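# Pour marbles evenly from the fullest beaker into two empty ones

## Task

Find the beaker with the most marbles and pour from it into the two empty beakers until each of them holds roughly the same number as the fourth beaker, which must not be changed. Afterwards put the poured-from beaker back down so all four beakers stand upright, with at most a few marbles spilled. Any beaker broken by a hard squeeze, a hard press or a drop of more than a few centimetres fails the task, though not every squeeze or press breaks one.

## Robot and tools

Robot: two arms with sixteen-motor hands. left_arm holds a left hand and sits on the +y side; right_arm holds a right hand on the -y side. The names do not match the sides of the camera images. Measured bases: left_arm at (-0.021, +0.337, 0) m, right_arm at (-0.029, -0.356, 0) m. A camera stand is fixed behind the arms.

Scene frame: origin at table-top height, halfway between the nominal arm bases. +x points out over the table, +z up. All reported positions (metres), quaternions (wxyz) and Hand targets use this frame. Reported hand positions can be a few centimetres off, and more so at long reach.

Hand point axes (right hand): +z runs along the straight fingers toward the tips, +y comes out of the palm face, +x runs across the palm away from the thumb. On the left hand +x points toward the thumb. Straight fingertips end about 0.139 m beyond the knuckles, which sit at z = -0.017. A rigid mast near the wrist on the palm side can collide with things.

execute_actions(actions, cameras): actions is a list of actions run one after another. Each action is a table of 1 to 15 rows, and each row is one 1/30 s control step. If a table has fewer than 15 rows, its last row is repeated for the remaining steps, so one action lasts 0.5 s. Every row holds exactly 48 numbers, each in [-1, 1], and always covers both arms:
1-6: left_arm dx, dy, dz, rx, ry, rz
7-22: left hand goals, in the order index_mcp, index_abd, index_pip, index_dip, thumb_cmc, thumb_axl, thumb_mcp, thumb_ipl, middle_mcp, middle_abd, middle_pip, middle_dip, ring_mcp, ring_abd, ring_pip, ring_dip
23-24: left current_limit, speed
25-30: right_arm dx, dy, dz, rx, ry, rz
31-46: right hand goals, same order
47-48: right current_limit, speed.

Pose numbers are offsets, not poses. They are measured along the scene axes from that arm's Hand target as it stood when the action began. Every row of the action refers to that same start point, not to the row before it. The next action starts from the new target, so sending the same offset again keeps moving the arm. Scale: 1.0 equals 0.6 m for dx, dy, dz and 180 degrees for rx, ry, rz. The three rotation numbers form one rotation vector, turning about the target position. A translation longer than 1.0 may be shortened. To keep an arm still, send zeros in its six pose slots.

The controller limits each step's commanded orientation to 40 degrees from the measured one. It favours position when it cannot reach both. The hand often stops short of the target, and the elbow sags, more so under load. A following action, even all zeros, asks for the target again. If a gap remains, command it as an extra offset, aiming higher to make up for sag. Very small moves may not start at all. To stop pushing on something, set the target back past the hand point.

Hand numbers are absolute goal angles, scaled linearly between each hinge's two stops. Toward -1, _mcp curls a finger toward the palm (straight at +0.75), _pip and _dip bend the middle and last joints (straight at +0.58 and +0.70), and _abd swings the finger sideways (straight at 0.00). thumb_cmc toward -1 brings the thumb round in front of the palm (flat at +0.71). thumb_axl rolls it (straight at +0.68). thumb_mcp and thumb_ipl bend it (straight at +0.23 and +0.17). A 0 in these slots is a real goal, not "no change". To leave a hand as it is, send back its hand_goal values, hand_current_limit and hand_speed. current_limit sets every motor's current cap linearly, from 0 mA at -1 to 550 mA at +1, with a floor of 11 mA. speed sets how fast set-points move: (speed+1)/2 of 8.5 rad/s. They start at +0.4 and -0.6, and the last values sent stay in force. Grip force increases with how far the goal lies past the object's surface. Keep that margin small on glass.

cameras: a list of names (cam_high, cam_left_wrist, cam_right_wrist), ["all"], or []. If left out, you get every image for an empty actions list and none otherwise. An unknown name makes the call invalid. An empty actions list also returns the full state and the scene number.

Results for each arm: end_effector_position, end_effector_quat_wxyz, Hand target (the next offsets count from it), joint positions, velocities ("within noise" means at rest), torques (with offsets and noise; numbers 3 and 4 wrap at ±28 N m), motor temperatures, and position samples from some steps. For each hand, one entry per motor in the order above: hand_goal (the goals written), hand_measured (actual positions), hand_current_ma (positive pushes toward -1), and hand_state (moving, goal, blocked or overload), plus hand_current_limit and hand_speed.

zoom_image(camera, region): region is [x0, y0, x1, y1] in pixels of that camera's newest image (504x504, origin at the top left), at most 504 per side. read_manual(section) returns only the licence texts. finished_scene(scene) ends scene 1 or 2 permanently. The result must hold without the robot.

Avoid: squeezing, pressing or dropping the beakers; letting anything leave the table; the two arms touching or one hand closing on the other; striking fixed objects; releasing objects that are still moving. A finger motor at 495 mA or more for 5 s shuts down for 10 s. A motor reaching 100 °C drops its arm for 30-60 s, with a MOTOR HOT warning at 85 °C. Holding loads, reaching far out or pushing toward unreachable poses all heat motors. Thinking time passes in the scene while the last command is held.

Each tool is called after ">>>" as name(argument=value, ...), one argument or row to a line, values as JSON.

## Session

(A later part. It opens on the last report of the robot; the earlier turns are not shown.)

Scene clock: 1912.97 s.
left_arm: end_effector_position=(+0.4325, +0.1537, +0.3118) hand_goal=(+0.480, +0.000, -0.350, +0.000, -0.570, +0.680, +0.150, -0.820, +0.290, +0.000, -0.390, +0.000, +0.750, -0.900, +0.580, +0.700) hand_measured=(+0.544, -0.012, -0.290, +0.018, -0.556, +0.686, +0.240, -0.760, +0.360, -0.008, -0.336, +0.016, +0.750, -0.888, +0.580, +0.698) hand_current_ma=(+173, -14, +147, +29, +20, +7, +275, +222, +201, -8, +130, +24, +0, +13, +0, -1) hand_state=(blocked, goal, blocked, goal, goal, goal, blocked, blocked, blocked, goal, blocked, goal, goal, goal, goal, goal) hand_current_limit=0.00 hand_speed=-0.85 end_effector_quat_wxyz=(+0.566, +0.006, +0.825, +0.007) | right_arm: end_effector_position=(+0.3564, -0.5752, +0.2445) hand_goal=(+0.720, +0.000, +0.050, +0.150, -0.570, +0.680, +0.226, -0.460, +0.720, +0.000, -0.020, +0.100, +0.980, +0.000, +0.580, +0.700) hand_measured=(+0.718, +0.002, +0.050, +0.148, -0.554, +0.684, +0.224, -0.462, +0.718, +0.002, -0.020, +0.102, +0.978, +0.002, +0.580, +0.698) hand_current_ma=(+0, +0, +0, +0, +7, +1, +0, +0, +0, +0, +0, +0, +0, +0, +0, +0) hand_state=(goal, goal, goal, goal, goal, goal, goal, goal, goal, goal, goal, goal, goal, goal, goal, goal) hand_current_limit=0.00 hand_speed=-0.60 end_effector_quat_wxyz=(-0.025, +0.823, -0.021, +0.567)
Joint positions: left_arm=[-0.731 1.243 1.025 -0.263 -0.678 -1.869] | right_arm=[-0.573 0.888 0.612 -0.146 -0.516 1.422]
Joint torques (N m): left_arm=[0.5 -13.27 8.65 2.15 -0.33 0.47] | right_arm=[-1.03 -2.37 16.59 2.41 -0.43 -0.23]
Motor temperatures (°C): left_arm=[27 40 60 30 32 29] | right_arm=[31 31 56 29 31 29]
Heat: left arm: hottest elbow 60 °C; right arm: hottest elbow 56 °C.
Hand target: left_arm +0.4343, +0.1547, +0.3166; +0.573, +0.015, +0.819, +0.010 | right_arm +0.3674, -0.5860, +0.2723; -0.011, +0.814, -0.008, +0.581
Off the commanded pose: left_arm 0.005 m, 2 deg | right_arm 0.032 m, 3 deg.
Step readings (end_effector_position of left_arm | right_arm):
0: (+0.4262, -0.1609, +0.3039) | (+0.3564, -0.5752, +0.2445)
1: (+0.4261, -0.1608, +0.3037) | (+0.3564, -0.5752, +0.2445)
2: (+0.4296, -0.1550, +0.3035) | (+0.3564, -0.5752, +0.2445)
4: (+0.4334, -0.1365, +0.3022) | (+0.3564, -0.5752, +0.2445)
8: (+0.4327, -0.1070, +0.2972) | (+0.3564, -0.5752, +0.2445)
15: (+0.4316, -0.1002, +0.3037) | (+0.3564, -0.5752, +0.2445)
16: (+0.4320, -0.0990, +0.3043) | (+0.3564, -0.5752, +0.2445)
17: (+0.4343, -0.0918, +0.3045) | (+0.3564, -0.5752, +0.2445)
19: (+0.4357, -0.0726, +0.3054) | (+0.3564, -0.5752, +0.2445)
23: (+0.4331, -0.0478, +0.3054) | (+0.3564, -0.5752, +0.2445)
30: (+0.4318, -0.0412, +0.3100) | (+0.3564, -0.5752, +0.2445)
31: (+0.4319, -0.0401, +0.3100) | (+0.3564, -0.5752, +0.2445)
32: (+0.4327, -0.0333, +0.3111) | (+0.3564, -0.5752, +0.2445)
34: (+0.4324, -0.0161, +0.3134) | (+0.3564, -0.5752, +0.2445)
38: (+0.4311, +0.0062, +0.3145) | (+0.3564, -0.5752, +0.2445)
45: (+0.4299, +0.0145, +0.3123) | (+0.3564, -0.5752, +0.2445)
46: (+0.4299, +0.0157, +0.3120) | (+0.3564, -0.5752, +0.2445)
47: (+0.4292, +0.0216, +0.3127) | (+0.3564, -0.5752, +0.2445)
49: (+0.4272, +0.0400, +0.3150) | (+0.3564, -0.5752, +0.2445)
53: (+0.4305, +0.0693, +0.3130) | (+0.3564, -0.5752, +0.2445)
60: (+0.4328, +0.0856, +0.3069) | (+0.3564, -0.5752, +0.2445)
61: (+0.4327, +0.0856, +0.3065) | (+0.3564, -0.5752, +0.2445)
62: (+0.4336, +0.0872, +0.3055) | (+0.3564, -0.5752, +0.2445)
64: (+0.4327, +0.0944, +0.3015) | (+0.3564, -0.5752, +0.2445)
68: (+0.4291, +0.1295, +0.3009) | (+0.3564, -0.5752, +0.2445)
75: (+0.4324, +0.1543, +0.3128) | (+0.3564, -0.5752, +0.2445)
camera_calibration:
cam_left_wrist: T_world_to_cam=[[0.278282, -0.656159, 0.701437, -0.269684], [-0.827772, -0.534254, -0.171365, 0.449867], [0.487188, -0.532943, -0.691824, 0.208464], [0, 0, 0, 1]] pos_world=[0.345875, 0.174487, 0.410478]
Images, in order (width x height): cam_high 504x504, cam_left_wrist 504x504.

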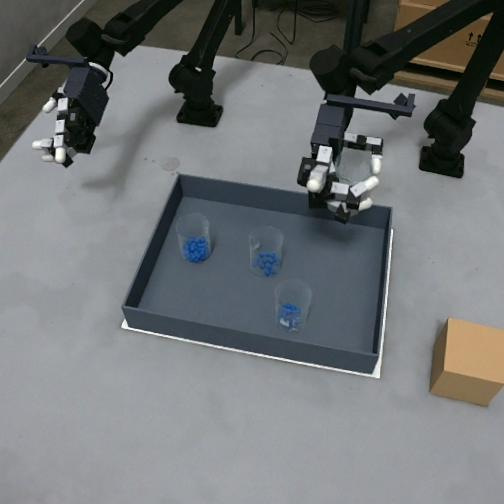

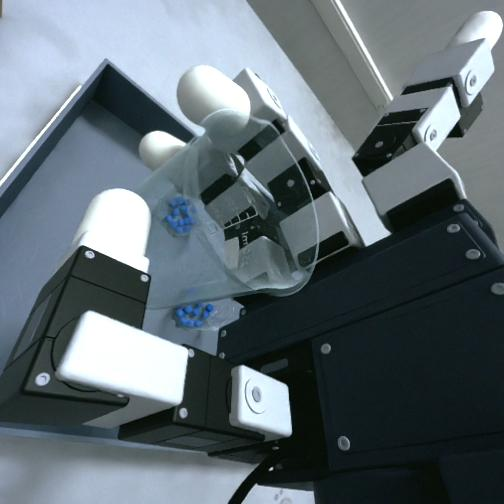

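>>> execute_actions(
  actions=[
    [[0,0,-0.1,0,0,0,0.48,0,-0.35,0,-0.571,0.68,0.15,-0.82,0.29,0,-0.39,0,0.75,-0.9,0.58,0.7,0,-0.85,0,0,0,0,0,0,0.72,0,0.05,0.15,-0.571,0.68,0.225,-0.46,0.72,0,-0.02,0.1,0.98,0,0.58,0.7,0,-0.6]],
    [[0,0,-0.1,0,0,0,0.48,0,-0.35,0,-0.571,0.68,0.15,-0.82,0.29,0,-0.39,0,0.75,-0.9,0.58,0.7,0,-0.85,0,0,0,0,0,0,0.72,0,0.05,0.15,-0.571,0.68,0.225,-0.46,0.72,0,-0.02,0.1,0.98,0,0.58,0.7,0,-0.6]],
    [[0,0,-0.09,0,0,0,0.48,0,-0.35,0,-0.571,0.68,0.15,-0.82,0.29,0,-0.39,0,0.75,-0.9,0.58,0.7,0,-0.85,0,0,0,0,0,0,0.72,0,0.05,0.15,-0.571,0.68,0.225,-0.46,0.72,0,-0.02,0.1,0.98,0,0.58,0.7,0,-0.6]],
    [[0,0,-0.05,0,0,0,0.48,0,-0.35,0,-0.571,0.68,0.15,-0.82,0.29,0,-0.39,0,0.75,-0.9,0.58,0.7,0,-0.85,0,0,0,0,0,0,0.72,0,0.05,0.15,-0.571,0.68,0.225,-0.46,0.72,0,-0.02,0.1,0.98,0,0.58,0.7,0,-0.6]],
  ],
  cameras=["cam_high","cam_left_wrist"],
)

Scene clock: 1928.53 s.
left_arm: end_effector_position=(+0.4311, +0.1547, +0.1095) hand_goal=(+0.480, +0.000, -0.350, +0.000, -0.570, +0.680, +0.150, -0.820, +0.290, +0.000, -0.390, +0.000, +0.750, -0.900, +0.580, +0.700) hand_measured=(+0.544, -0.012, -0.290, +0.018, -0.556, +0.686, +0.240, -0.760, +0.360, -0.008, -0.336, +0.016, +0.750, -0.890, +0.580, +0.698) hand_current_ma=(+173, -14, +147, +29, +20, +7, +275, +222, +201, -8, +130, +24, +0, +10, +0, -1) hand_state=(blocked, goal, blocked, goal, goal, goal, blocked, blocked, blocked, goal, blocked, goal, goal, goal, goal, goal) hand_current_limit=0.00 hand_speed=-0.85 end_effector_quat_wxyz=(+0.566, +0.006, +0.824, +0.005) | right_arm: end_effector_position=(+0.3564, -0.5752, +0.2445) hand_goal=(+0.720, +0.000, +0.050, +0.150, -0.570, +0.680, +0.226, -0.460, +0.720, +0.000, -0.020, +0.100, +0.980, +0.000, +0.580, +0.700) hand_measured=(+0.718, +0.002, +0.050, +0.148, -0.554, +0.684, +0.224, -0.462, +0.718, +0.002, -0.020, +0.102, +0.978, +0.002, +0.580, +0.698) hand_current_ma=(+0, +0, +0, +0, +7, +1, +0, +0, +0, +0, +0, +0, +0, +0, +0, +0) hand_state=(goal, goal, goal, goal, goal, goal, goal, goal, goal, goal, goal, goal, goal, goal, goal, goal) hand_current_limit=0.00 hand_speed=-0.60 end_effector_quat_wxyz=(-0.025, +0.823, -0.021, +0.567)
Joint positions: left_arm=[-0.731 1.546 0.705 0.363 -0.677 -1.869] | right_arm=[-0.573 0.888 0.612 -0.146 -0.516 1.422]
Joint torques (N m): left_arm=[0.62 -14.04 6.41 2.32 -0.38 0.47] | right_arm=[-1.03 -2.55 16.53 2.43 -0.42 -0.22]
Motor temperatures (°C): left_arm=[27 39 58 30 31 29] | right_arm=[30 31 56 29 30 29]
Heat: left arm: hottest elbow 58 °C; right arm: hottest elbow 56 °C.
Hand target: left_arm +0.4342, +0.1548, +0.1126; +0.573, +0.015, +0.819, +0.010 | right_arm +0.3674, -0.5860, +0.2723; -0.011, +0.814, -0.008, +0.581
Off the commanded pose: left_arm 0.004 m, 2 deg | right_arm 0.032 m, 3 deg.
Step readings (end_effector_position of left_arm | right_arm):
0: (+0.4325, +0.1537, +0.3118) | (+0.3564, -0.5752, +0.2445)
1: (+0.4324, +0.1538, +0.3113) | (+0.3564, -0.5752, +0.2445)
2: (+0.4327, +0.1535, +0.3098) | (+0.3564, -0.5752, +0.2445)
4: (+0.4322, +0.1538, +0.3006) | (+0.3564, -0.5752, +0.2445)
8: (+0.4273, +0.1581, +0.2699) | (+0.3564, -0.5752, +0.2445)
15: (+0.4294, +0.1563, +0.2482) | (+0.3564, -0.5752, +0.2445)
16: (+0.4297, +0.1560, +0.2486) | (+0.3564, -0.5752, +0.2445)
17: (+0.4304, +0.1553, +0.2485) | (+0.3564, -0.5752, +0.2445)
19: (+0.4311, +0.1548, +0.2435) | (+0.3564, -0.5752, +0.2445)
23: (+0.4288, +0.1568, +0.2159) | (+0.3564, -0.5752, +0.2445)
30: (+0.4287, +0.1569, +0.1866) | (+0.3564, -0.5752, +0.2445)
31: (+0.4290, +0.1566, +0.1870) | (+0.3564, -0.5752, +0.2445)
32: (+0.4298, +0.1559, +0.1874) | (+0.3564, -0.5752, +0.2445)
34: (+0.4318, +0.1541, +0.1847) | (+0.3564, -0.5752, +0.2445)
38: (+0.4310, +0.1548, +0.1611) | (+0.3564, -0.5752, +0.2445)
45: (+0.4286, +0.1570, +0.1338) | (+0.3564, -0.5752, +0.2445)
46: (+0.4290, +0.1566, +0.1342) | (+0.3564, -0.5752, +0.2445)
47: (+0.4298, +0.1559, +0.1350) | (+0.3564, -0.5752, +0.2445)
49: (+0.4322, +0.1537, +0.1352) | (+0.3564, -0.5752, +0.2445)
53: (+0.4333, +0.1527, +0.1242) | (+0.3564, -0.5752, +0.2445)
60: (+0.4304, +0.1553, +0.1086) | (+0.3564, -0.5752, +0.2445)
camera_calibration:
cam_left_wrist: T_world_to_cam=[[0.276616, -0.655147, 0.703041, -0.126416], [-0.828278, -0.533501, -0.171267, 0.414737], [0.487278, -0.534938, -0.690219, 0.0698018], [0, 0, 0, 1]] pos_world=[0.344473, 0.175782, 0.208084]
Images, in order (width x height): cam_high 504x504, cam_left_wrist 504x504.

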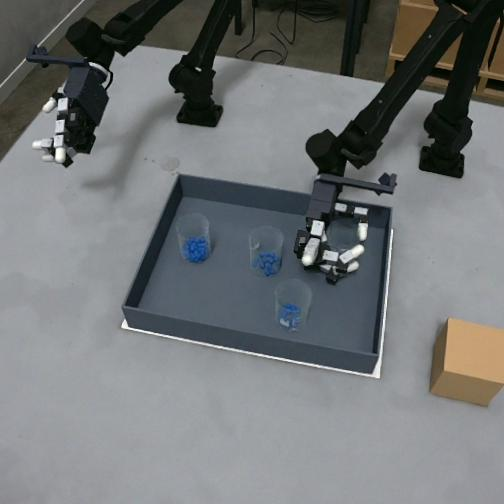

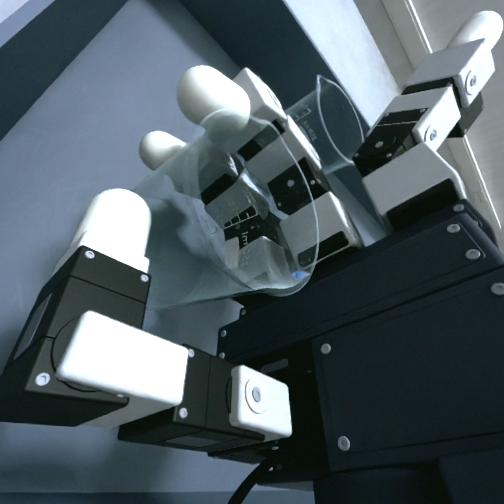

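>>> execute_actions(
  actions=[
    [[0,0,-0.027,0,0,0,0.48,0,-0.35,0,-0.571,0.68,0.15,-0.82,0.29,0,-0.39,0,0.75,-0.9,0.58,0.7,0,-0.85,0,0,0,0,0,0,0.72,0,0.05,0.15,-0.571,0.68,0.225,-0.46,0.72,0,-0.02,0.1,0.98,0,0.58,0.7,0,-0.6]],
    [[0,0,-0.01,0,0,0,0.48,0,-0.35,0,-0.571,0.68,0.15,-0.82,0.29,0,-0.39,0,0.75,-0.9,0.58,0.7,0,-0.85,0,0,0,0,0,0,0.72,0,0.05,0.15,-0.571,0.68,0.225,-0.46,0.72,0,-0.02,0.1,0.98,0,0.58,0.7,0,-0.6]],
  ],
  cameras=["cam_high"],
)

>>> zoom_image(
  camera="cam_high",
  region=[280, 180, 400, 300],
)

Scene clock: 1936.60 s.
left_arm: end_effector_position=(+0.4333, +0.1528, +0.0921) hand_goal=(+0.480, +0.000, -0.350, +0.000, -0.570, +0.680, +0.150, -0.820, +0.290, +0.000, -0.390, +0.000, +0.750, -0.900, +0.580, +0.700) hand_measured=(+0.544, -0.012, -0.290, +0.018, -0.556, +0.686, +0.240, -0.760, +0.360, -0.008, -0.336, +0.016, +0.750, -0.890, +0.580, +0.698) hand_current_ma=(+173, -14, +147, +29, +20, +7, +275, +222, +201, -8, +130, +24, +0, +10, +0, -1) hand_state=(blocked, goal, blocked, goal, goal, goal, blocked, blocked, blocked, goal, blocked, goal, goal, goal, goal, goal) hand_current_limit=0.00 hand_speed=-0.85 end_effector_quat_wxyz=(+0.570, +0.003, +0.822, +0.002) | right_arm: end_effector_position=(+0.3564, -0.5752, +0.2445) hand_goal=(+0.720, +0.000, +0.050, +0.150, -0.570, +0.680, +0.226, -0.460, +0.720, +0.000, -0.020, +0.100, +0.980, +0.000, +0.580, +0.700) hand_measured=(+0.718, +0.002, +0.050, +0.148, -0.554, +0.684, +0.224, -0.462, +0.718, +0.002, -0.020, +0.102, +0.978, +0.002, +0.580, +0.698) hand_current_ma=(+0, +0, +0, +0, +7, +1, +0, +0, +0, +0, +0, +0, +0, +0, +0, +0) hand_state=(goal, goal, goal, goal, goal, goal, goal, goal, goal, goal, goal, goal, goal, goal, goal, goal) hand_current_limit=0.00 hand_speed=-0.60 end_effector_quat_wxyz=(-0.025, +0.823, -0.021, +0.567)
Joint positions: left_arm=[-0.731 1.598 0.695 0.437 -0.677 -1.869] | right_arm=[-0.573 0.888 0.612 -0.146 -0.516 1.422]
Joint torques (N m): left_arm=[0.56 -13.8 5.59 2.33 -0.36 0.47] | right_arm=[-0.91 -2.67 16.53 2.45 -0.42 -0.23]
Motor temperatures (°C): left_arm=[27 38 57 30 31 29] | right_arm=[30 31 56 29 30 29]
Heat: left arm: hottest elbow 57 °C; right arm: hottest elbow 56 °C.
Hand target: left_arm +0.4342, +0.1548, +0.0902; +0.573, +0.015, +0.819, +0.010 | right_arm +0.3674, -0.5860, +0.2723; -0.011, +0.814, -0.008, +0.581
Off the commanded pose: left_arm 0.003 m, 2 deg | right_arm 0.032 m, 3 deg.
Step readings (end_effector_position of left_arm | right_arm):
0: (+0.4311, +0.1547, +0.1095) | (+0.3564, -0.5752, +0.2445)
1: (+0.4311, +0.1547, +0.1095) | (+0.3564, -0.5752, +0.2445)
2: (+0.4314, +0.1545, +0.1096) | (+0.3564, -0.5752, +0.2445)
4: (+0.4327, +0.1533, +0.1093) | (+0.3564, -0.5752, +0.2445)
8: (+0.4334, +0.1526, +0.1029) | (+0.3564, -0.5752, +0.2445)
15: (+0.4317, +0.1542, +0.0953) | (+0.3564, -0.5752, +0.2445)
16: (+0.4318, +0.1541, +0.0955) | (+0.3564, -0.5752, +0.2445)
17: (+0.4320, +0.1539, +0.0957) | (+0.3564, -0.5752, +0.2445)
19: (+0.4327, +0.1533, +0.0960) | (+0.3564, -0.5752, +0.2445)
23: (+0.4331, +0.1529, +0.0941) | (+0.3564, -0.5752, +0.2445)
30: (+0.4333, +0.1528, +0.0921) | (+0.3564, -0.5752, +0.2445)
Images, in order (width x height): cam_high 504x504.

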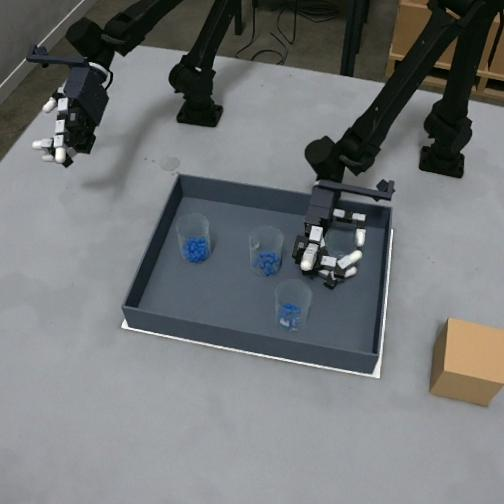

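Scaled by 4.200 from the camera's 504x504 image, which has a finer 720x720 frame.

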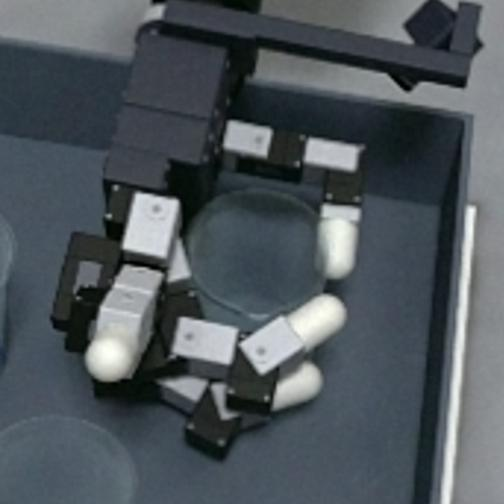

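>>> execute_actions(
  actions=[
    [[0,0,-0.01,0,0,0,0.48,0,-0.35,0,-0.571,0.68,0.15,-0.82,0.29,0,-0.39,0,0.75,-0.9,0.58,0.7,0,-0.85,0,0,0,0,0,0,0.72,0,0.05,0.15,-0.571,0.68,0.225,-0.46,0.72,0,-0.02,0.1,0.98,0,0.58,0.7,0,-0.6]],
    [[0,0,-0.007,0,0,0,0.48,0,-0.35,0,-0.571,0.68,0.15,-0.82,0.29,0,-0.39,0,0.75,-0.9,0.58,0.7,0,-0.85,0,0,0,0,0,0,0.72,0,0.05,0.15,-0.571,0.68,0.225,-0.46,0.72,0,-0.02,0.1,0.98,0,0.58,0.7,0,-0.6]],
  ],
)

Scene clock: 1942.77 s.
left_arm: end_effector_position=(+0.4335, +0.1526, +0.0826) hand_goal=(+0.480, +0.000, -0.350, +0.000, -0.570, +0.680, +0.150, -0.820, +0.290, +0.000, -0.390, +0.000, +0.750, -0.900, +0.580, +0.700) hand_measured=(+0.544, -0.012, -0.290, +0.018, -0.556, +0.686, +0.240, -0.760, +0.360, -0.008, -0.336, +0.016, +0.750, -0.890, +0.580, +0.698) hand_current_ma=(+173, -14, +145, +29, +20, +7, +275, +222, +201, -8, +130, +24, +0, +10, +0, -1) hand_state=(blocked, goal, blocked, goal, goal, goal, blocked, blocked, blocked, goal, blocked, goal, goal, goal, goal, goal) hand_current_limit=0.00 hand_speed=-0.85 end_effector_quat_wxyz=(+0.570, +0.003, +0.821, +0.002) | right_arm: end_effector_position=(+0.3564, -0.5752, +0.2445) hand_goal=(+0.720, +0.000, +0.050, +0.150, -0.570, +0.680, +0.226, -0.460, +0.720, +0.000, -0.020, +0.100, +0.980, +0.000, +0.580, +0.700) hand_measured=(+0.718, +0.002, +0.050, +0.148, -0.554, +0.684, +0.224, -0.462, +0.718, +0.002, -0.020, +0.102, +0.978, +0.002, +0.580, +0.698) hand_current_ma=(+0, +0, +0, +0, +7, +1, +0, +0, +0, +0, +0, +0, +0, +0, +0, +0) hand_state=(goal, goal, goal, goal, goal, goal, goal, goal, goal, goal, goal, goal, goal, goal, goal, goal) hand_current_limit=0.00 hand_speed=-0.60 end_effector_quat_wxyz=(-0.025, +0.823, -0.021, +0.567)
Joint positions: left_arm=[-0.731 1.625 0.689 0.472 -0.677 -1.869] | right_arm=[-0.573 0.888 0.612 -0.146 -0.516 1.422]
Joint torques (N m): left_arm=[0.56 -13.86 5.38 2.36 -0.36 0.46] | right_arm=[-1.14 -2.61 16.49 2.44 -0.42 -0.23]
Motor temperatures (°C): left_arm=[27 38 56 30 31 29] | right_arm=[30 31 56 29 30 29]
Heat: left arm: hottest elbow 56 °C; right arm: hottest elbow 56 °C.
Hand target: left_arm +0.4343, +0.1547, +0.0802; +0.573, +0.015, +0.819, +0.010 | right_arm +0.3674, -0.5860, +0.2723; -0.011, +0.814, -0.008, +0.581
Off the commanded pose: left_arm 0.003 m, 2 deg | right_arm 0.032 m, 3 deg.
Step readings (end_effector_position of left_arm | right_arm):
0: (+0.4333, +0.1528, +0.0921) | (+0.3564, -0.5752, +0.2445)
1: (+0.4333, +0.1528, +0.0921) | (+0.3564, -0.5752, +0.2445)
2: (+0.4335, +0.1526, +0.0923) | (+0.3564, -0.5752, +0.2445)
4: (+0.4340, +0.1522, +0.0919) | (+0.3564, -0.5752, +0.2445)
8: (+0.4341, +0.1520, +0.0889) | (+0.3564, -0.5752, +0.2445)
15: (+0.4326, +0.1534, +0.0852) | (+0.3564, -0.5752, +0.2445)
16: (+0.4326, +0.1534, +0.0852) | (+0.3564, -0.5752, +0.2445)
17: (+0.4327, +0.1533, +0.0852) | (+0.3564, -0.5752, +0.2445)
19: (+0.4330, +0.1530, +0.0851) | (+0.3564, -0.5752, +0.2445)
23: (+0.4333, +0.1527, +0.0834) | (+0.3564, -0.5752, +0.2445)
30: (+0.4335, +0.1526, +0.0826) | (+0.3564, -0.5752, +0.2445)

>>> execute_actions(
  actions=[
    [[0,0,-0.004,0,0,0,0.48,0,-0.35,0,-0.571,0.68,0.15,-0.82,0.29,0,-0.39,0,0.75,-0.9,0.58,0.7,0,-0.85,0,0,0,0,0,0,0.72,0,0.05,0.15,-0.571,0.68,0.225,-0.46,0.72,0,-0.02,0.1,0.98,0,0.58,0.7,0,-0.6]],
  ],
  cameras=["cam_left_wrist","cam_high"],
)

>>> zoom_image(
  camera="cam_high",
  region=[280, 180, 400, 300],
)

Scene clock: 1953.00 s.
left_arm: end_effector_position=(+0.4342, +0.1521, +0.0825) hand_goal=(+0.480, +0.000, -0.350, +0.000, -0.570, +0.680, +0.150, -0.820, +0.290, +0.000, -0.390, +0.000, +0.750, -0.900, +0.580, +0.700) hand_measured=(+0.544, -0.012, -0.292, +0.018, -0.556, +0.686, +0.240, -0.760, +0.360, -0.008, -0.336, +0.016, +0.750, -0.890, +0.580, +0.698) hand_current_ma=(+173, -14, +141, +29, +20, +7, +275, +220, +201, -8, +129, +24, +0, +10, +0, -1) hand_state=(blocked, goal, blocked, goal, goal, goal, blocked, blocked, blocked, goal, blocked, goal, goal, goal, goal, goal) hand_current_limit=0.00 hand_speed=-0.85 end_effector_quat_wxyz=(+0.572, +0.003, +0.820, +0.001) | right_arm: end_effector_position=(+0.3564, -0.5752, +0.2445) hand_goal=(+0.720, +0.000, +0.050, +0.150, -0.570, +0.680, +0.226, -0.460, +0.720, +0.000, -0.020, +0.100, +0.980, +0.000, +0.580, +0.700) hand_measured=(+0.718, +0.002, +0.050, +0.148, -0.554, +0.684, +0.224, -0.462, +0.718, +0.002, -0.020, +0.102, +0.978, +0.002, +0.580, +0.698) hand_current_ma=(+0, +0, +0, +0, +7, +1, +0, +0, +0, +0, +0, +0, +0, +0, +0, +0) hand_state=(goal, goal, goal, goal, goal, goal, goal, goal, goal, goal, goal, goal, goal, goal, goal, goal) hand_current_limit=0.00 hand_speed=-0.60 end_effector_quat_wxyz=(-0.025, +0.823, -0.021, +0.567)
Joint positions: left_arm=[-0.731 1.628 0.689 0.48 -0.677 -1.865] | right_arm=[-0.573 0.888 0.612 -0.146 -0.516 1.422]
Joint torques (N m): left_arm=[0.5 -13.57 5.27 2.3 -0.35 0.44] | right_arm=[-1.08 -2.32 16.51 2.43 -0.42 -0.23]
Motor temperatures (°C): left_arm=[27 37 54 30 31 29] | right_arm=[30 31 57 29 30 29]
Heat: left arm: hottest elbow 54 °C; right arm: hottest elbow 57 °C.
Hand target: left_arm +0.4343, +0.1547, +0.0779; +0.573, +0.014, +0.819, +0.010 | right_arm +0.3674, -0.5860, +0.2723; -0.011, +0.814, -0.008, +0.581
Off the commanded pose: left_arm 0.005 m, 2 deg | right_arm 0.032 m, 3 deg.
Step readings (end_effector_position of left_arm | right_arm):
0: (+0.4335, +0.1526, +0.0826) | (+0.3564, -0.5752, +0.2445)
1: (+0.4335, +0.1526, +0.0826) | (+0.3564, -0.5752, +0.2445)
2: (+0.4335, +0.1526, +0.0826) | (+0.3564, -0.5752, +0.2445)
4: (+0.4337, +0.1524, +0.0823) | (+0.3564, -0.5752, +0.2445)
8: (+0.4340, +0.1522, +0.0823) | (+0.3564, -0.5752, +0.2445)
15: (+0.4342, +0.1521, +0.0825) | (+0.3564, -0.5752, +0.2445)
camera_calibration:
cam_left_wrist: T_world_to_cam=[[0.266189, -0.648709, 0.712966, -0.107167], [-0.826463, -0.534262, -0.177548, 0.411033], [0.496088, -0.541978, -0.678348, 0.0444626], [0, 0, 0, 1]] pos_world=[0.346173, 0.174177, 0.179546]
Images, in order (width x height): cam_high 504x504, cam_left_wrist 504x504.

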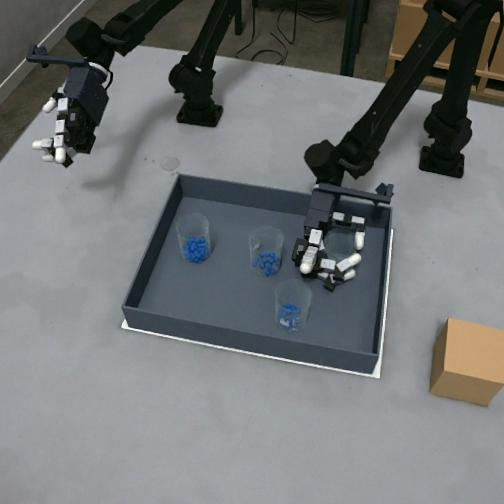

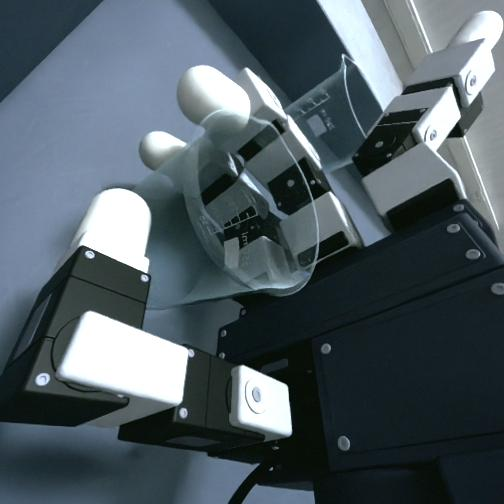

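Scaled by 4.200 from the camera's 504x504 image, which has a finer 720x720 frame.

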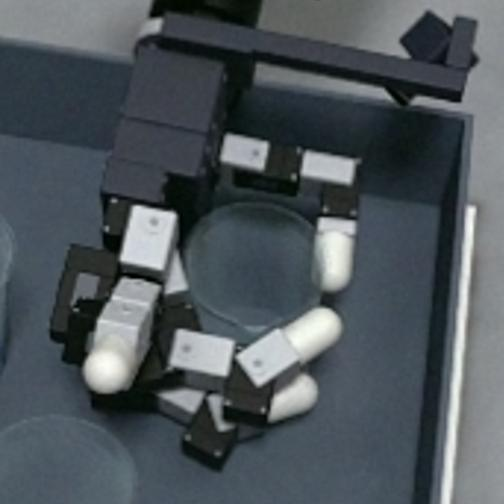

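>>> execute_actions(
  actions=[
    [[0,0,0,0,0,0,0.56,0,-0.24,0.06,-0.571,0.68,0.2,-0.79,0.37,0,-0.28,0.06,0.75,-0.9,0.58,0.7,0,-0.85,0,0,0,0,0,0,0.72,0,0.05,0.15,-0.571,0.68,0.225,-0.46,0.72,0,-0.02,0.1,0.98,0,0.58,0.7,0,-0.6]],
    [[0,0,0,0,0,0,0.61,0,-0.12,0.1,-0.571,0.68,0.225,-0.7,0.47,0,-0.2,0.12,0.75,-0.9,0.58,0.7,0,-0.85,0,0,0,0,0,0,0.72,0,0.05,0.15,-0.571,0.68,0.225,-0.46,0.72,0,-0.02,0.1,0.98,0,0.58,0.7,0,-0.6]],
    [[0,0,0,0,0,0,0.644,0,0.022,0.1,-0.571,0.68,0.225,-0.55,0.6,0,-0.08,0.1,0.75,-0.9,0.58,0.7,0,-0.8,0,0,0,0,0,0,0.72,0,0.05,0.15,-0.571,0.68,0.225,-0.46,0.72,0,-0.02,0.1,0.98,0,0.58,0.7,0,-0.6]],
  ],
  cameras=["cam_left_wrist","cam_high"],
)

>>> zoom_image(
  camera="cam_high",
  region=[280, 180, 400, 300],
)

Scene clock: 1963.73 s.
left_arm: end_effector_position=(+0.4345, +0.1520, +0.0831) hand_goal=(+0.644, +0.000, +0.022, +0.100, -0.570, +0.680, +0.226, -0.550, +0.600, +0.000, -0.080, +0.100, +0.750, -0.900, +0.580, +0.700) hand_measured=(+0.642, +0.000, +0.020, +0.098, -0.556, +0.684, +0.226, -0.552, +0.598, +0.000, -0.082, +0.102, +0.750, -0.890, +0.580, +0.698) hand_current_ma=(-1, +0, -1, -2, +20, +4, +0, -2, -1, +0, -1, +2, +0, +10, +0, -1) hand_state=(goal, goal, goal, goal, goal, goal, goal, goal, goal, goal, goal, goal, goal, goal, goal, goal) hand_current_limit=0.00 hand_speed=-0.80 end_effector_quat_wxyz=(+0.573, +0.004, +0.820, +0.001) | right_arm: end_effector_position=(+0.3564, -0.5752, +0.2445) hand_goal=(+0.720, +0.000, +0.050, +0.150, -0.570, +0.680, +0.226, -0.460, +0.720, +0.000, -0.020, +0.100, +0.980, +0.000, +0.580, +0.700) hand_measured=(+0.718, +0.002, +0.050, +0.148, -0.554, +0.684, +0.224, -0.462, +0.718, +0.002, -0.020, +0.102, +0.978, +0.002, +0.580, +0.698) hand_current_ma=(+0, +0, +0, +0, +7, +1, +0, +0, +0, +0, +0, +0, +0, +0, +0, +0) hand_state=(goal, goal, goal, goal, goal, goal, goal, goal, goal, goal, goal, goal, goal, goal, goal, goal) hand_current_limit=0.00 hand_speed=-0.60 end_effector_quat_wxyz=(-0.025, +0.823, -0.021, +0.567)
Joint positions: left_arm=[-0.731 1.628 0.689 0.483 -0.677 -1.862] | right_arm=[-0.573 0.888 0.612 -0.146 -0.516 1.422]
Joint torques (N m): left_arm=[0.56 -13.63 5.29 2.29 -0.34 0.39] | right_arm=[-0.79 -2.37 16.54 2.45 -0.43 -0.21]
Motor temperatures (°C): left_arm=[27 37 53 30 31 29] | right_arm=[30 31 57 29 30 29]
Heat: left arm: hottest elbow 53 °C; right arm: hottest elbow 57 °C.
Hand target: left_arm +0.4343, +0.1547, +0.0779; +0.573, +0.014, +0.819, +0.010 | right_arm +0.3674, -0.5860, +0.2723; -0.011, +0.814, -0.008, +0.581
Off the commanded pose: left_arm 0.006 m, 2 deg | right_arm 0.032 m, 3 deg.
Step readings (end_effector_position of left_arm | right_arm):
0: (+0.4342, +0.1521, +0.0825) | (+0.3564, -0.5752, +0.2445)
1: (+0.4342, +0.1521, +0.0825) | (+0.3564, -0.5752, +0.2445)
2: (+0.4342, +0.1521, +0.0825) | (+0.3564, -0.5752, +0.2445)
4: (+0.4342, +0.1521, +0.0825) | (+0.3564, -0.5752, +0.2445)
8: (+0.4342, +0.1522, +0.0826) | (+0.3564, -0.5752, +0.2445)
15: (+0.4342, +0.1522, +0.0826) | (+0.3564, -0.5752, +0.2445)
16: (+0.4342, +0.1522, +0.0826) | (+0.3564, -0.5752, +0.2445)
17: (+0.4342, +0.1522, +0.0827) | (+0.3564, -0.5752, +0.2445)
19: (+0.4344, +0.1521, +0.0829) | (+0.3564, -0.5752, +0.2445)
23: (+0.4345, +0.1520, +0.0831) | (+0.3564, -0.5752, +0.2445)
30: (+0.4345, +0.1520, +0.0831) | (+0.3564, -0.5752, +0.2445)
31: (+0.4345, +0.1520, +0.0831) | (+0.3564, -0.5752, +0.2445)
32: (+0.4345, +0.1520, +0.0831) | (+0.3564, -0.5752, +0.2445)
34: (+0.4345, +0.1520, +0.0831) | (+0.3564, -0.5752, +0.2445)
38: (+0.4345, +0.1520, +0.0831) | (+0.3564, -0.5752, +0.2445)
45: (+0.4345, +0.1520, +0.0831) | (+0.3564, -0.5752, +0.2445)
camera_calibration:
cam_left_wrist: T_world_to_cam=[[0.263839, -0.649575, 0.713051, -0.106602], [-0.826634, -0.533216, -0.179882, 0.411429], [0.497057, -0.541972, -0.677644, 0.0441701], [0, 0, 0, 1]] pos_world=[0.346271, 0.174073, 0.179953]
Images, in order (width x height): cam_high 504x504, cam_left_wrist 504x504.

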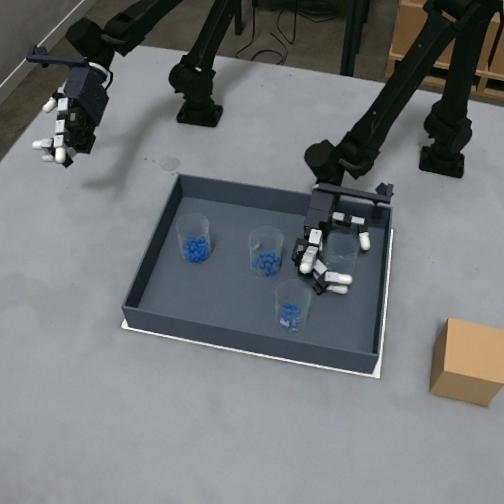

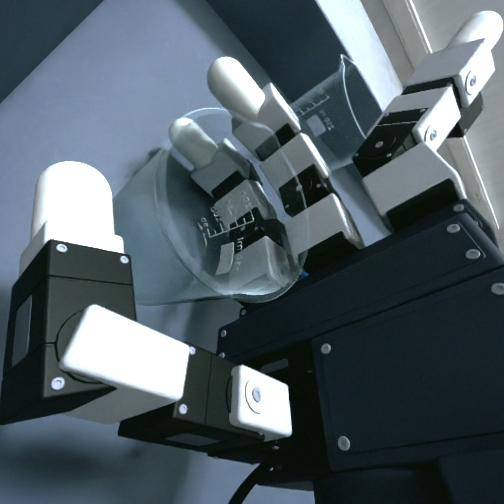

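Scaled by 4.200 from the camera's 504x504 image, which has a finer 720x720 frame.

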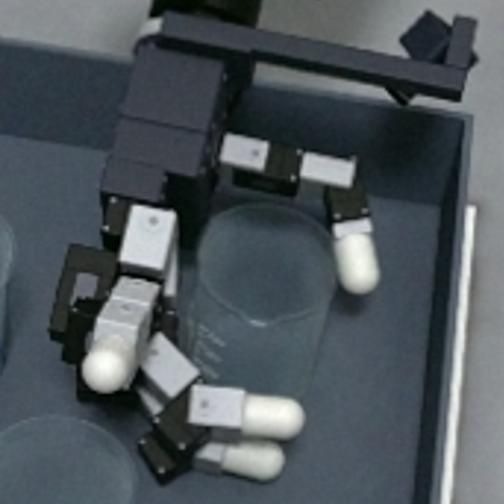

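>>> execute_actions(
  actions=[
    [[-0.008,-0.006,0,0,0,0,0.7,0,0.05,0.1,-0.571,0.68,0.225,-0.46,0.7,0,-0.02,0.1,0.75,-0.9,0.58,0.7,0,-0.7,0,0,0,0,0,0,0.72,0,0.05,0.15,-0.571,0.68,0.225,-0.46,0.72,0,-0.02,0.1,0.98,0,0.58,0.7,0,-0.6]],
    [[-0.004,-0.008,0.004,0,0,0,0.72,0,0.05,0.15,-0.571,0.68,0.225,-0.42,0.72,0,-0.02,0.1,0.75,-0.9,0.58,0.7,0,-0.7,0,0,0,0,0,0,0.72,0,0.05,0.15,-0.571,0.68,0.225,-0.46,0.72,0,-0.02,0.1,0.98,0,0.58,0.7,0,-0.6]],
  ],
  cameras=["cam_left_wrist","cam_high"],
)

>>> zoom_image(
  camera="cam_high",
  region=[280, 180, 400, 300],
)

Scene clock: 1977.17 s.
left_arm: end_effector_position=(+0.4314, +0.1494, +0.0843) hand_goal=(+0.720, +0.000, +0.050, +0.150, -0.570, +0.680, +0.226, -0.420, +0.720, +0.000, -0.020, +0.100, +0.750, -0.900, +0.580, +0.700) hand_measured=(+0.718, +0.000, +0.048, +0.148, -0.556, +0.684, +0.226, -0.422, +0.718, +0.000, -0.022, +0.102, +0.750, -0.890, +0.580, +0.698) hand_current_ma=(-1, +0, -1, -2, +20, +4, +0, -2, -1, +0, -1, +2, +0, +10, +0, -1) hand_state=(goal, goal, goal, goal, goal, goal, goal, goal, goal, goal, goal, goal, goal, goal, goal, goal) hand_current_limit=0.00 hand_speed=-0.70 end_effector_quat_wxyz=(+0.575, +0.004, +0.818, +0.004) | right_arm: end_effector_position=(+0.3564, -0.5752, +0.2445) hand_goal=(+0.720, +0.000, +0.050, +0.150, -0.570, +0.680, +0.226, -0.460, +0.720, +0.000, -0.020, +0.100, +0.980, +0.000, +0.580, +0.700) hand_measured=(+0.718, +0.002, +0.050, +0.148, -0.554, +0.684, +0.224, -0.462, +0.718, +0.002, -0.020, +0.102, +0.978, +0.002, +0.580, +0.698) hand_current_ma=(+0, +0, +0, +0, +7, +1, +0, +0, +0, +0, +0, +0, +0, +0, +0, +0) hand_state=(goal, goal, goal, goal, goal, goal, goal, goal, goal, goal, goal, goal, goal, goal, goal, goal) hand_current_limit=0.00 hand_speed=-0.60 end_effector_quat_wxyz=(-0.025, +0.823, -0.021, +0.567)
Joint positions: left_arm=[-0.742 1.628 0.689 0.483 -0.694 -1.862] | right_arm=[-0.573 0.888 0.612 -0.146 -0.516 1.422]
Joint torques (N m): left_arm=[-0.56 -14.27 5.53 1.59 -0.61 0.25] | right_arm=[-0.97 -2.43 16.43 2.48 -0.42 -0.24]
Motor temperatures (°C): left_arm=[27 36 52 30 31 29] | right_arm=[30 31 57 29 30 29]
Heat: left arm: hottest elbow 52 °C; right arm: hottest elbow 57 °C.
Hand target: left_arm +0.4271, +0.1463, +0.0803; +0.573, +0.014, +0.819, +0.010 | right_arm +0.3674, -0.5860, +0.2723; -0.011, +0.814, -0.008, +0.581
Off the commanded pose: left_arm 0.007 m, 1 deg | right_arm 0.032 m, 3 deg.
Step readings (end_effector_position of left_arm | right_arm):
0: (+0.4345, +0.1520, +0.0831) | (+0.3564, -0.5752, +0.2445)
1: (+0.4345, +0.1520, +0.0831) | (+0.3564, -0.5752, +0.2445)
2: (+0.4345, +0.1520, +0.0831) | (+0.3564, -0.5752, +0.2445)
4: (+0.4345, +0.1520, +0.0831) | (+0.3564, -0.5752, +0.2445)
8: (+0.4343, +0.1527, +0.0834) | (+0.3564, -0.5752, +0.2445)
15: (+0.4343, +0.1527, +0.0834) | (+0.3564, -0.5752, +0.2445)
16: (+0.4342, +0.1530, +0.0835) | (+0.3564, -0.5752, +0.2445)
17: (+0.4340, +0.1531, +0.0836) | (+0.3564, -0.5752, +0.2445)
19: (+0.4335, +0.1531, +0.0840) | (+0.3564, -0.5752, +0.2445)
23: (+0.4323, +0.1510, +0.0842) | (+0.3564, -0.5752, +0.2445)
30: (+0.4314, +0.1494, +0.0843) | (+0.3564, -0.5752, +0.2445)
camera_calibration:
cam_left_wrist: T_world_to_cam=[[0.262489, -0.652615, 0.71077, -0.10718], [-0.823903, -0.535005, -0.186962, 0.407483], [0.502279, -0.536529, -0.678124, 0.0421745], [0, 0, 0, 1]] pos_world=[0.342676, 0.170685, 0.180964]
Images, in order (width x height): cam_high 504x504, cam_left_wrist 504x504.

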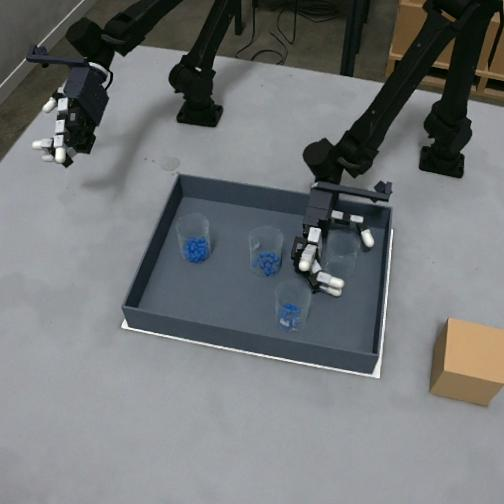

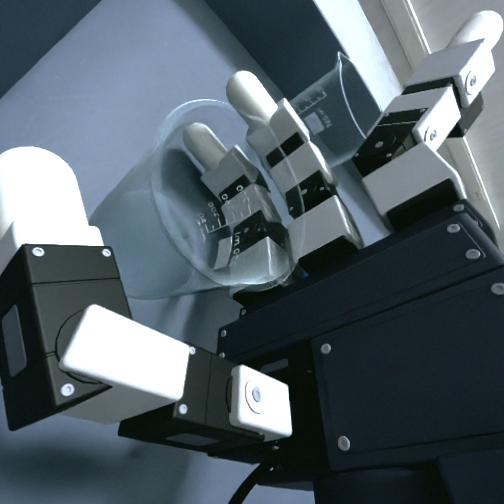

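Scaled by 4.200 from the camera's 504x504 image, which has a finer 720x720 frame.

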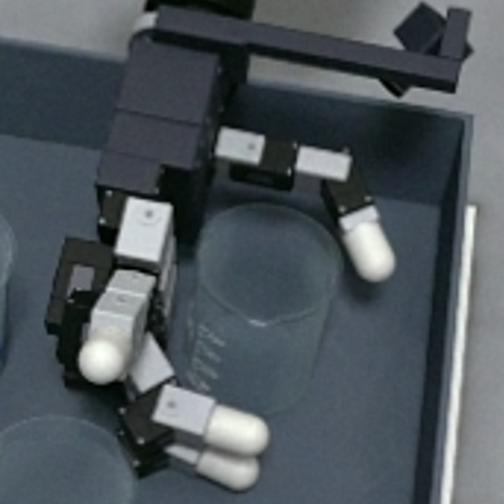

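>>> execute_actions(
  actions=[
    [[0,0,0.06,0,0,0,0.72,0,0.05,0.15,-0.571,0.68,0.225,-0.42,0.72,0,-0.02,0.1,0.75,-0.9,0.58,0.7,0,-0.7,0,0,0,0,0,0,0.72,0,0.05,0.15,-0.571,0.68,0.225,-0.46,0.72,0,-0.02,0.1,0.98,0,0.58,0.7,0,-0.6]],
    [[0,0,0.1,0,0,0,0.72,0,0.05,0.15,-0.571,0.68,0.225,-0.42,0.72,0,-0.02,0.1,0.75,-0.9,0.58,0.7,0,-0.7,0,0,0,0,0,0,0.72,0,0.05,0.15,-0.571,0.68,0.225,-0.46,0.72,0,-0.02,0.1,0.98,0,0.58,0.7,0,-0.6]],
    [[0,0.0,0.12,0,0,0,0.72,0,0.05,0.15,-0.571,0.68,0.225,-0.42,0.72,0,-0.02,0.1,0.75,-0.9,0.58,0.7,0,-0.7,0,0,0,0,0,0,0.72,0,0.05,0.15,-0.571,0.68,0.225,-0.46,0.72,0,-0.02,0.1,0.98,0,0.58,0.7,0,-0.6]],
  ],
  cameras=["cam_left_wrist","cam_high"],
)

Scene clock: 1986.53 s.
left_arm: end_effector_position=(+0.4182, +0.1616, +0.2307) hand_goal=(+0.720, +0.000, +0.050, +0.150, -0.570, +0.680, +0.226, -0.420, +0.720, +0.000, -0.020, +0.100, +0.750, -0.900, +0.580, +0.700) hand_measured=(+0.724, +0.000, +0.048, +0.148, -0.556, +0.684, +0.226, -0.422, +0.720, +0.002, -0.022, +0.102, +0.750, -0.890, +0.580, +0.698) hand_current_ma=(+4, +0, -1, -2, +20, +3, +0, -2, +0, +1, -1, +2, +0, +10, +0, -1) hand_state=(goal, goal, goal, goal, goal, goal, goal, goal, goal, goal, goal, goal, goal, goal, goal, goal) hand_current_limit=0.00 hand_speed=-0.70 end_effector_quat_wxyz=(+0.565, +0.011, +0.825, +0.015) | right_arm: end_effector_position=(+0.3564, -0.5752, +0.2445) hand_goal=(+0.720, +0.000, +0.050, +0.150, -0.570, +0.680, +0.226, -0.460, +0.720, +0.000, -0.020, +0.100, +0.980, +0.000, +0.580, +0.700) hand_measured=(+0.718, +0.002, +0.050, +0.148, -0.554, +0.684, +0.224, -0.462, +0.718, +0.002, -0.020, +0.102, +0.978, +0.002, +0.580, +0.698) hand_current_ma=(+0, +0, +0, +0, +7, +1, +0, +0, +0, +0, +0, +0, +0, +0, +0, +0) hand_state=(goal, goal, goal, goal, goal, goal, goal, goal, goal, goal, goal, goal, goal, goal, goal, goal) hand_current_limit=0.00 hand_speed=-0.60 end_effector_quat_wxyz=(-0.025, +0.823, -0.021, +0.567)
Joint positions: left_arm=[-0.743 1.282 0.831 -0.039 -0.697 -1.861] | right_arm=[-0.573 0.888 0.612 -0.146 -0.516 1.422]
Joint torques (N m): left_arm=[-0.56 -11.05 12.07 0.91 -0.56 0.25] | right_arm=[-0.85 -2.49 16.53 2.43 -0.42 -0.22]
Motor temperatures (°C): left_arm=[27 36 52 30 31 29] | right_arm=[30 31 57 29 30 29]
Heat: left arm: hottest elbow 52 °C; right arm: hottest elbow 57 °C.
Hand target: left_arm +0.4271, +0.1463, +0.2482; +0.573, +0.015, +0.819, +0.010 | right_arm +0.3674, -0.5860, +0.2723; -0.011, +0.814, -0.008, +0.581
Off the commanded pose: left_arm 0.025 m, 1 deg | right_arm 0.032 m, 3 deg.
Step readings (end_effector_position of left_arm | right_arm):
0: (+0.4314, +0.1494, +0.0843) | (+0.3564, -0.5752, +0.2445)
1: (+0.4314, +0.1494, +0.0843) | (+0.3564, -0.5752, +0.2445)
2: (+0.4310, +0.1497, +0.0841) | (+0.3564, -0.5752, +0.2445)
4: (+0.4291, +0.1515, +0.0856) | (+0.3564, -0.5752, +0.2445)
8: (+0.4267, +0.1538, +0.0981) | (+0.3564, -0.5752, +0.2445)
15: (+0.4254, +0.1551, +0.1087) | (+0.3564, -0.5752, +0.2445)
16: (+0.4250, +0.1555, +0.1084) | (+0.3564, -0.5752, +0.2445)
17: (+0.4238, +0.1566, +0.1081) | (+0.3564, -0.5752, +0.2445)
19: (+0.4196, +0.1603, +0.1119) | (+0.3564, -0.5752, +0.2445)
23: (+0.4145, +0.1649, +0.1355) | (+0.3564, -0.5752, +0.2445)
30: (+0.4186, +0.1612, +0.1608) | (+0.3564, -0.5752, +0.2445)
31: (+0.4184, +0.1614, +0.1606) | (+0.3564, -0.5752, +0.2445)
32: (+0.4174, +0.1622, +0.1604) | (+0.3564, -0.5752, +0.2445)
34: (+0.4158, +0.1635, +0.1674) | (+0.3564, -0.5752, +0.2445)
38: (+0.4143, +0.1649, +0.1983) | (+0.3564, -0.5752, +0.2445)
45: (+0.4193, +0.1605, +0.2326) | (+0.3564, -0.5752, +0.2445)
camera_calibration:
cam_left_wrist: T_world_to_cam=[[0.279864, -0.669746, 0.687834, -0.198954], [-0.827474, -0.531564, -0.180905, 0.429961], [0.486789, -0.518536, -0.702963, 0.163902], [0, 0, 0, 1]] pos_world=[0.331676, 0.180293, 0.329847]
Images, in order (width x height): cam_high 504x504, cam_left_wrist 504x504.

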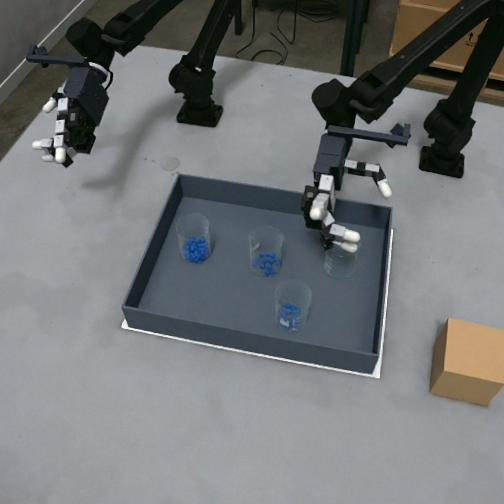

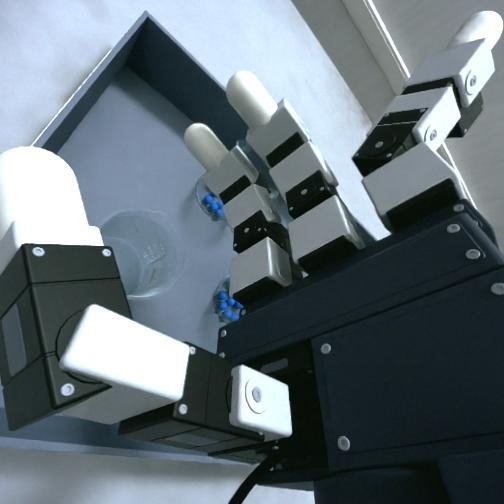

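>>> zoom_image(
  camera="cam_high",
  region=[160, 200, 240, 280],
)

>>> zoom_image(
  camera="cam_high",
  region=[300, 210, 380, 290],
)

Scaled by 6.300 from the camera's 504x504 image, which has a finer 720x720 frame.

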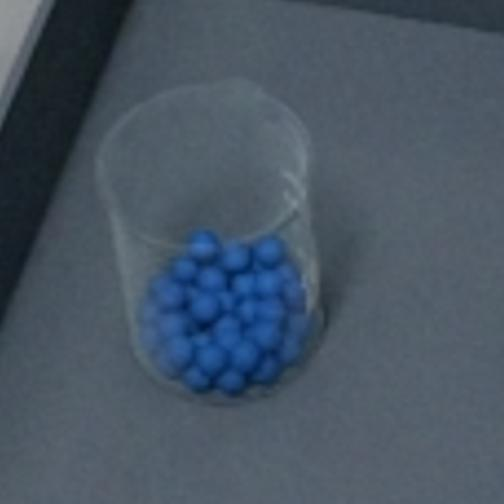

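Scaled by 6.300 from the camera's 504x504 image, which has a finer 720x720 frame.

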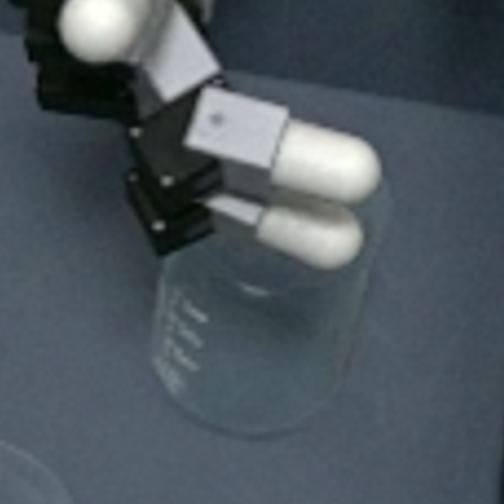

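>>> execute_actions(
  actions=[
    [[-0.01,0.03,0.08,0,0,0,0.72,0,0.05,0.15,-0.571,0.68,0.225,-0.42,0.72,0,-0.02,0.1,0.75,-0.9,0.58,0.7,0,-0.7,0.03,0.1,0,0,0,0,0.644,0,0.022,0.043,-0.571,0.68,0.225,-0.46,0.616,0,-0.08,0.043,0.98,0,0.58,0.7,0,-0.6]],
    [[-0.03,0.1,0.03,0,0,0,0.72,0,0.05,0.15,-0.571,0.68,0.225,-0.42,0.72,0,-0.02,0.1,0.98,0,0.58,0.7,0,-0.7,0.03,0.1,0,0,0,0,0.644,0,0.022,0.043,-0.571,0.68,0.225,-0.46,0.616,0,-0.08,0.043,0.98,0,0.58,0.7,0,-0.6]],
    [[-0.03,0.12,0,0,0,0,0.72,0,0.05,0.15,-0.571,0.68,0.225,-0.42,0.72,0,-0.02,0.1,0.98,0,0.58,0.7,0,-0.7,0.03,0.1,0,0,0,0,0.644,0,0.022,0.043,-0.571,0.68,0.225,-0.46,0.616,0,-0.08,0.043,0.98,0,0.58,0.7,0,-0.6]],
    [[-0.03,0.12,0,0,0,0,0.72,0,0.05,0.15,-0.571,0.68,0.225,-0.42,0.72,0,-0.02,0.1,0.98,0,0.58,0.7,0,-0.7,0.03,0.1,0,0,0,0,0.644,0,0.022,0.043,-0.571,0.68,0.225,-0.46,0.616,0,-0.08,0.043,0.98,0,0.58,0.7,0,-0.6]],
    [[-0.03,0.1,0,0,0,0,0.72,0,0.05,0.15,-0.571,0.68,0.225,-0.42,0.72,0,-0.02,0.1,0.98,0,0.58,0.7,0,-0.7,0.03,0.1,-0.01,0,0,0,0.644,0,0.022,0.043,-0.571,0.68,0.225,-0.46,0.616,0,-0.08,0.043,0.98,0,0.58,0.7,0,-0.6]],
    [[0,0,0,0,0,0,0.72,0,0.05,0.15,-0.571,0.68,0.225,-0.42,0.72,0,-0.02,0.1,0.98,0,0.58,0.7,0,-0.7,0.03,0.1,-0.02,0,0,0,0.644,0,0.022,0.043,-0.571,0.68,0.225,-0.46,0.616,0,-0.08,0.043,0.98,0,0.58,0.7,0,-0.6]],
  ],
  cameras=["cam_right_wrist","cam_high"],
)

Scene clock: 2035.73 s.
left_arm: end_effector_position=(+0.3510, +0.4234, +0.3185) hand_goal=(+0.720, +0.000, +0.050, +0.150, -0.570, +0.680, +0.226, -0.420, +0.720, +0.000, -0.020, +0.100, +0.980, +0.000, +0.580, +0.700) hand_measured=(+0.720, +0.002, +0.050, +0.148, -0.556, +0.684, +0.224, -0.422, +0.720, +0.002, -0.020, +0.102, +0.978, +0.002, +0.580, +0.698) hand_current_ma=(+0, +1, +0, -2, +20, +3, -1, -2, +0, +1, +0, +2, -1, +1, +0, -1) hand_state=(goal, goal, goal, goal, goal, goal, goal, goal, goal, goal, goal, goal, goal, goal, goal, goal) hand_current_limit=0.00 hand_speed=-0.70 end_effector_quat_wxyz=(+0.580, +0.007, +0.815, -0.002) | right_arm: end_effector_position=(+0.4572, -0.2356, +0.2321) hand_goal=(+0.644, +0.000, +0.022, +0.044, -0.570, +0.680, +0.226, -0.460, +0.616, +0.000, -0.080, +0.044, +0.980, +0.000, +0.580, +0.700) hand_measured=(+0.644, +0.002, +0.024, +0.046, -0.554, +0.684, +0.226, -0.462, +0.616, +0.002, -0.078, +0.046, +0.978, +0.002, +0.580, +0.698) hand_current_ma=(+0, +0, +0, +0, +7, +1, +0, +0, +0, +0, +0, +0, +0, +0, +0, +0) hand_state=(goal, goal, goal, goal, goal, goal, goal, goal, goal, goal, goal, goal, goal, goal, goal, goal) hand_current_limit=0.00 hand_speed=-0.60 end_effector_quat_wxyz=(+0.004, +0.832, +0.011, +0.555)
Joint positions: left_arm=[0.018 0.652 0.668 -0.35 0.026 -1.556] | right_arm=[0.516 1.282 0.843 -0.012 0.499 1.78]
Joint torques (N m): left_arm=[1.2 -3.49 9.24 1.29 0.07 0.37] | right_arm=[-0.32 -8.06 15.58 4.03 0.45 0.11]
Motor temperatures (°C): left_arm=[27 35 63 30 31 29] | right_arm=[30 31 57 29 30 29]
Heat: left arm: hottest elbow 63 °C; right arm: hottest elbow 57 °C.
Hand target: left_arm +0.3491, +0.4283, +0.3142; +0.573, +0.015, +0.819, +0.010 | right_arm +0.4755, -0.2260, +0.2542; -0.011, +0.814, -0.008, +0.580
Off the commanded pose: left_arm 0.007 m, 2 deg | right_arm 0.030 m, 4 deg.
Step readings (end_effector_position of left_arm | right_arm):
0: (+0.4182, +0.1616, +0.2307) | (+0.3564, -0.5752, +0.2445)
1: (+0.4180, +0.1617, +0.2305) | (+0.3563, -0.5753, +0.2445)
2: (+0.4173, +0.1623, +0.2304) | (+0.3558, -0.5764, +0.2444)
4: (+0.4142, +0.1647, +0.2310) | (+0.3574, -0.5729, +0.2442)
8: (+0.4074, +0.1705, +0.2439) | (+0.3721, -0.5401, +0.2450)
15: (+0.4084, +0.1694, +0.2707) | (+0.3758, -0.5279, +0.2453)
16: (+0.4086, +0.1690, +0.2706) | (+0.3758, -0.5276, +0.2451)
17: (+0.4091, +0.1703, +0.2707) | (+0.3755, -0.5265, +0.2449)
19: (+0.4096, +0.1749, +0.2749) | (+0.3760, -0.5196, +0.2449)
23: (+0.4064, +0.2009, +0.3024) | (+0.3875, -0.4800, +0.2441)
30: (+0.4014, +0.2201, +0.3256) | (+0.3893, -0.4684, +0.2453)
31: (+0.4016, +0.2199, +0.3245) | (+0.3891, -0.4686, +0.2455)
32: (+0.4026, +0.2211, +0.3222) | (+0.3886, -0.4670, +0.2462)
34: (+0.4003, +0.2291, +0.3131) | (+0.3874, -0.4607, +0.2477)
38: (+0.3890, +0.2700, +0.3048) | (+0.3955, -0.4213, +0.2441)
45: (+0.3853, +0.2909, +0.3183) | (+0.4003, -0.4091, +0.2371)
46: (+0.3855, +0.2907, +0.3184) | (+0.4001, -0.4096, +0.2373)
47: (+0.3864, +0.2925, +0.3168) | (+0.3997, -0.4082, +0.2382)
49: (+0.3849, +0.2993, +0.3109) | (+0.4002, -0.4034, +0.2419)
53: (+0.3715, +0.3422, +0.3087) | (+0.4127, -0.3649, +0.2449)
60: (+0.3676, +0.3626, +0.3192) | (+0.4193, -0.3516, +0.2433)
61: (+0.3679, +0.3622, +0.3189) | (+0.4192, -0.3519, +0.2430)
62: (+0.3686, +0.3633, +0.3179) | (+0.4187, -0.3505, +0.2433)
64: (+0.3678, +0.3688, +0.3138) | (+0.4200, -0.3459, +0.2456)
68: (+0.3543, +0.4065, +0.3128) | (+0.4320, -0.3090, +0.2433)
75: (+0.3500, +0.4240, +0.3185) | (+0.4370, -0.2939, +0.2382)
76: (+0.3503, +0.4233, +0.3182) | (+0.4369, -0.2944, +0.2386)
77: (+0.3509, +0.4223, +0.3182) | (+0.4368, -0.2933, +0.2395)
79: (+0.3508, +0.4229, +0.3180) | (+0.4394, -0.2883, +0.2425)
83: (+0.3509, +0.4234, +0.3183) | (+0.4521, -0.2522, +0.2386)
90: (+0.3510, +0.4234, +0.3185) | (+0.4556, -0.2364, +0.2287)
camera_calibration:
cam_right_wrist: T_world_to_cam=[[-0.233466, -0.651567, -0.721771, 0.157257], [-0.833703, 0.516154, -0.196278, 0.50601], [0.500434, 0.555918, -0.663717, 0.17431], [0, 0, 0, 1]] pos_world=[0.371346, -0.255618, 0.328516]
Images, in order (width x height): cam_high 504x504, cam_right_wrist 504x504.

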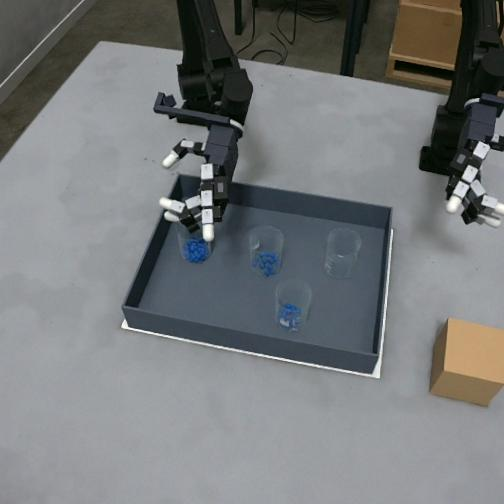

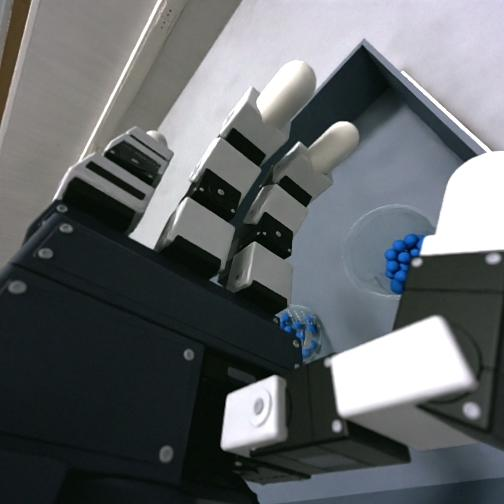

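>>> zoom_image(
  camera="cam_right_wrist",
  region=[270, 150, 470, 350],
)

Scaled by 2.520 from the camera's 504x504 image, which has a finer 720x720 frame.

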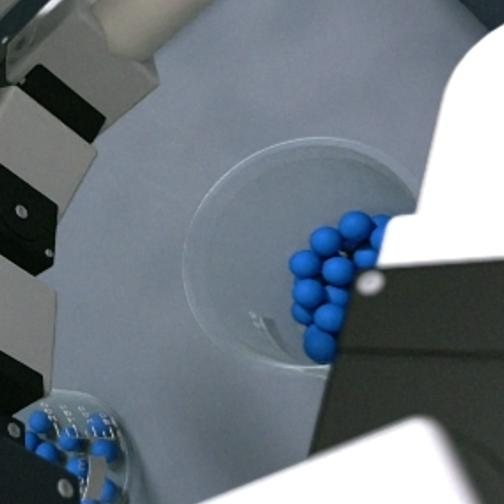

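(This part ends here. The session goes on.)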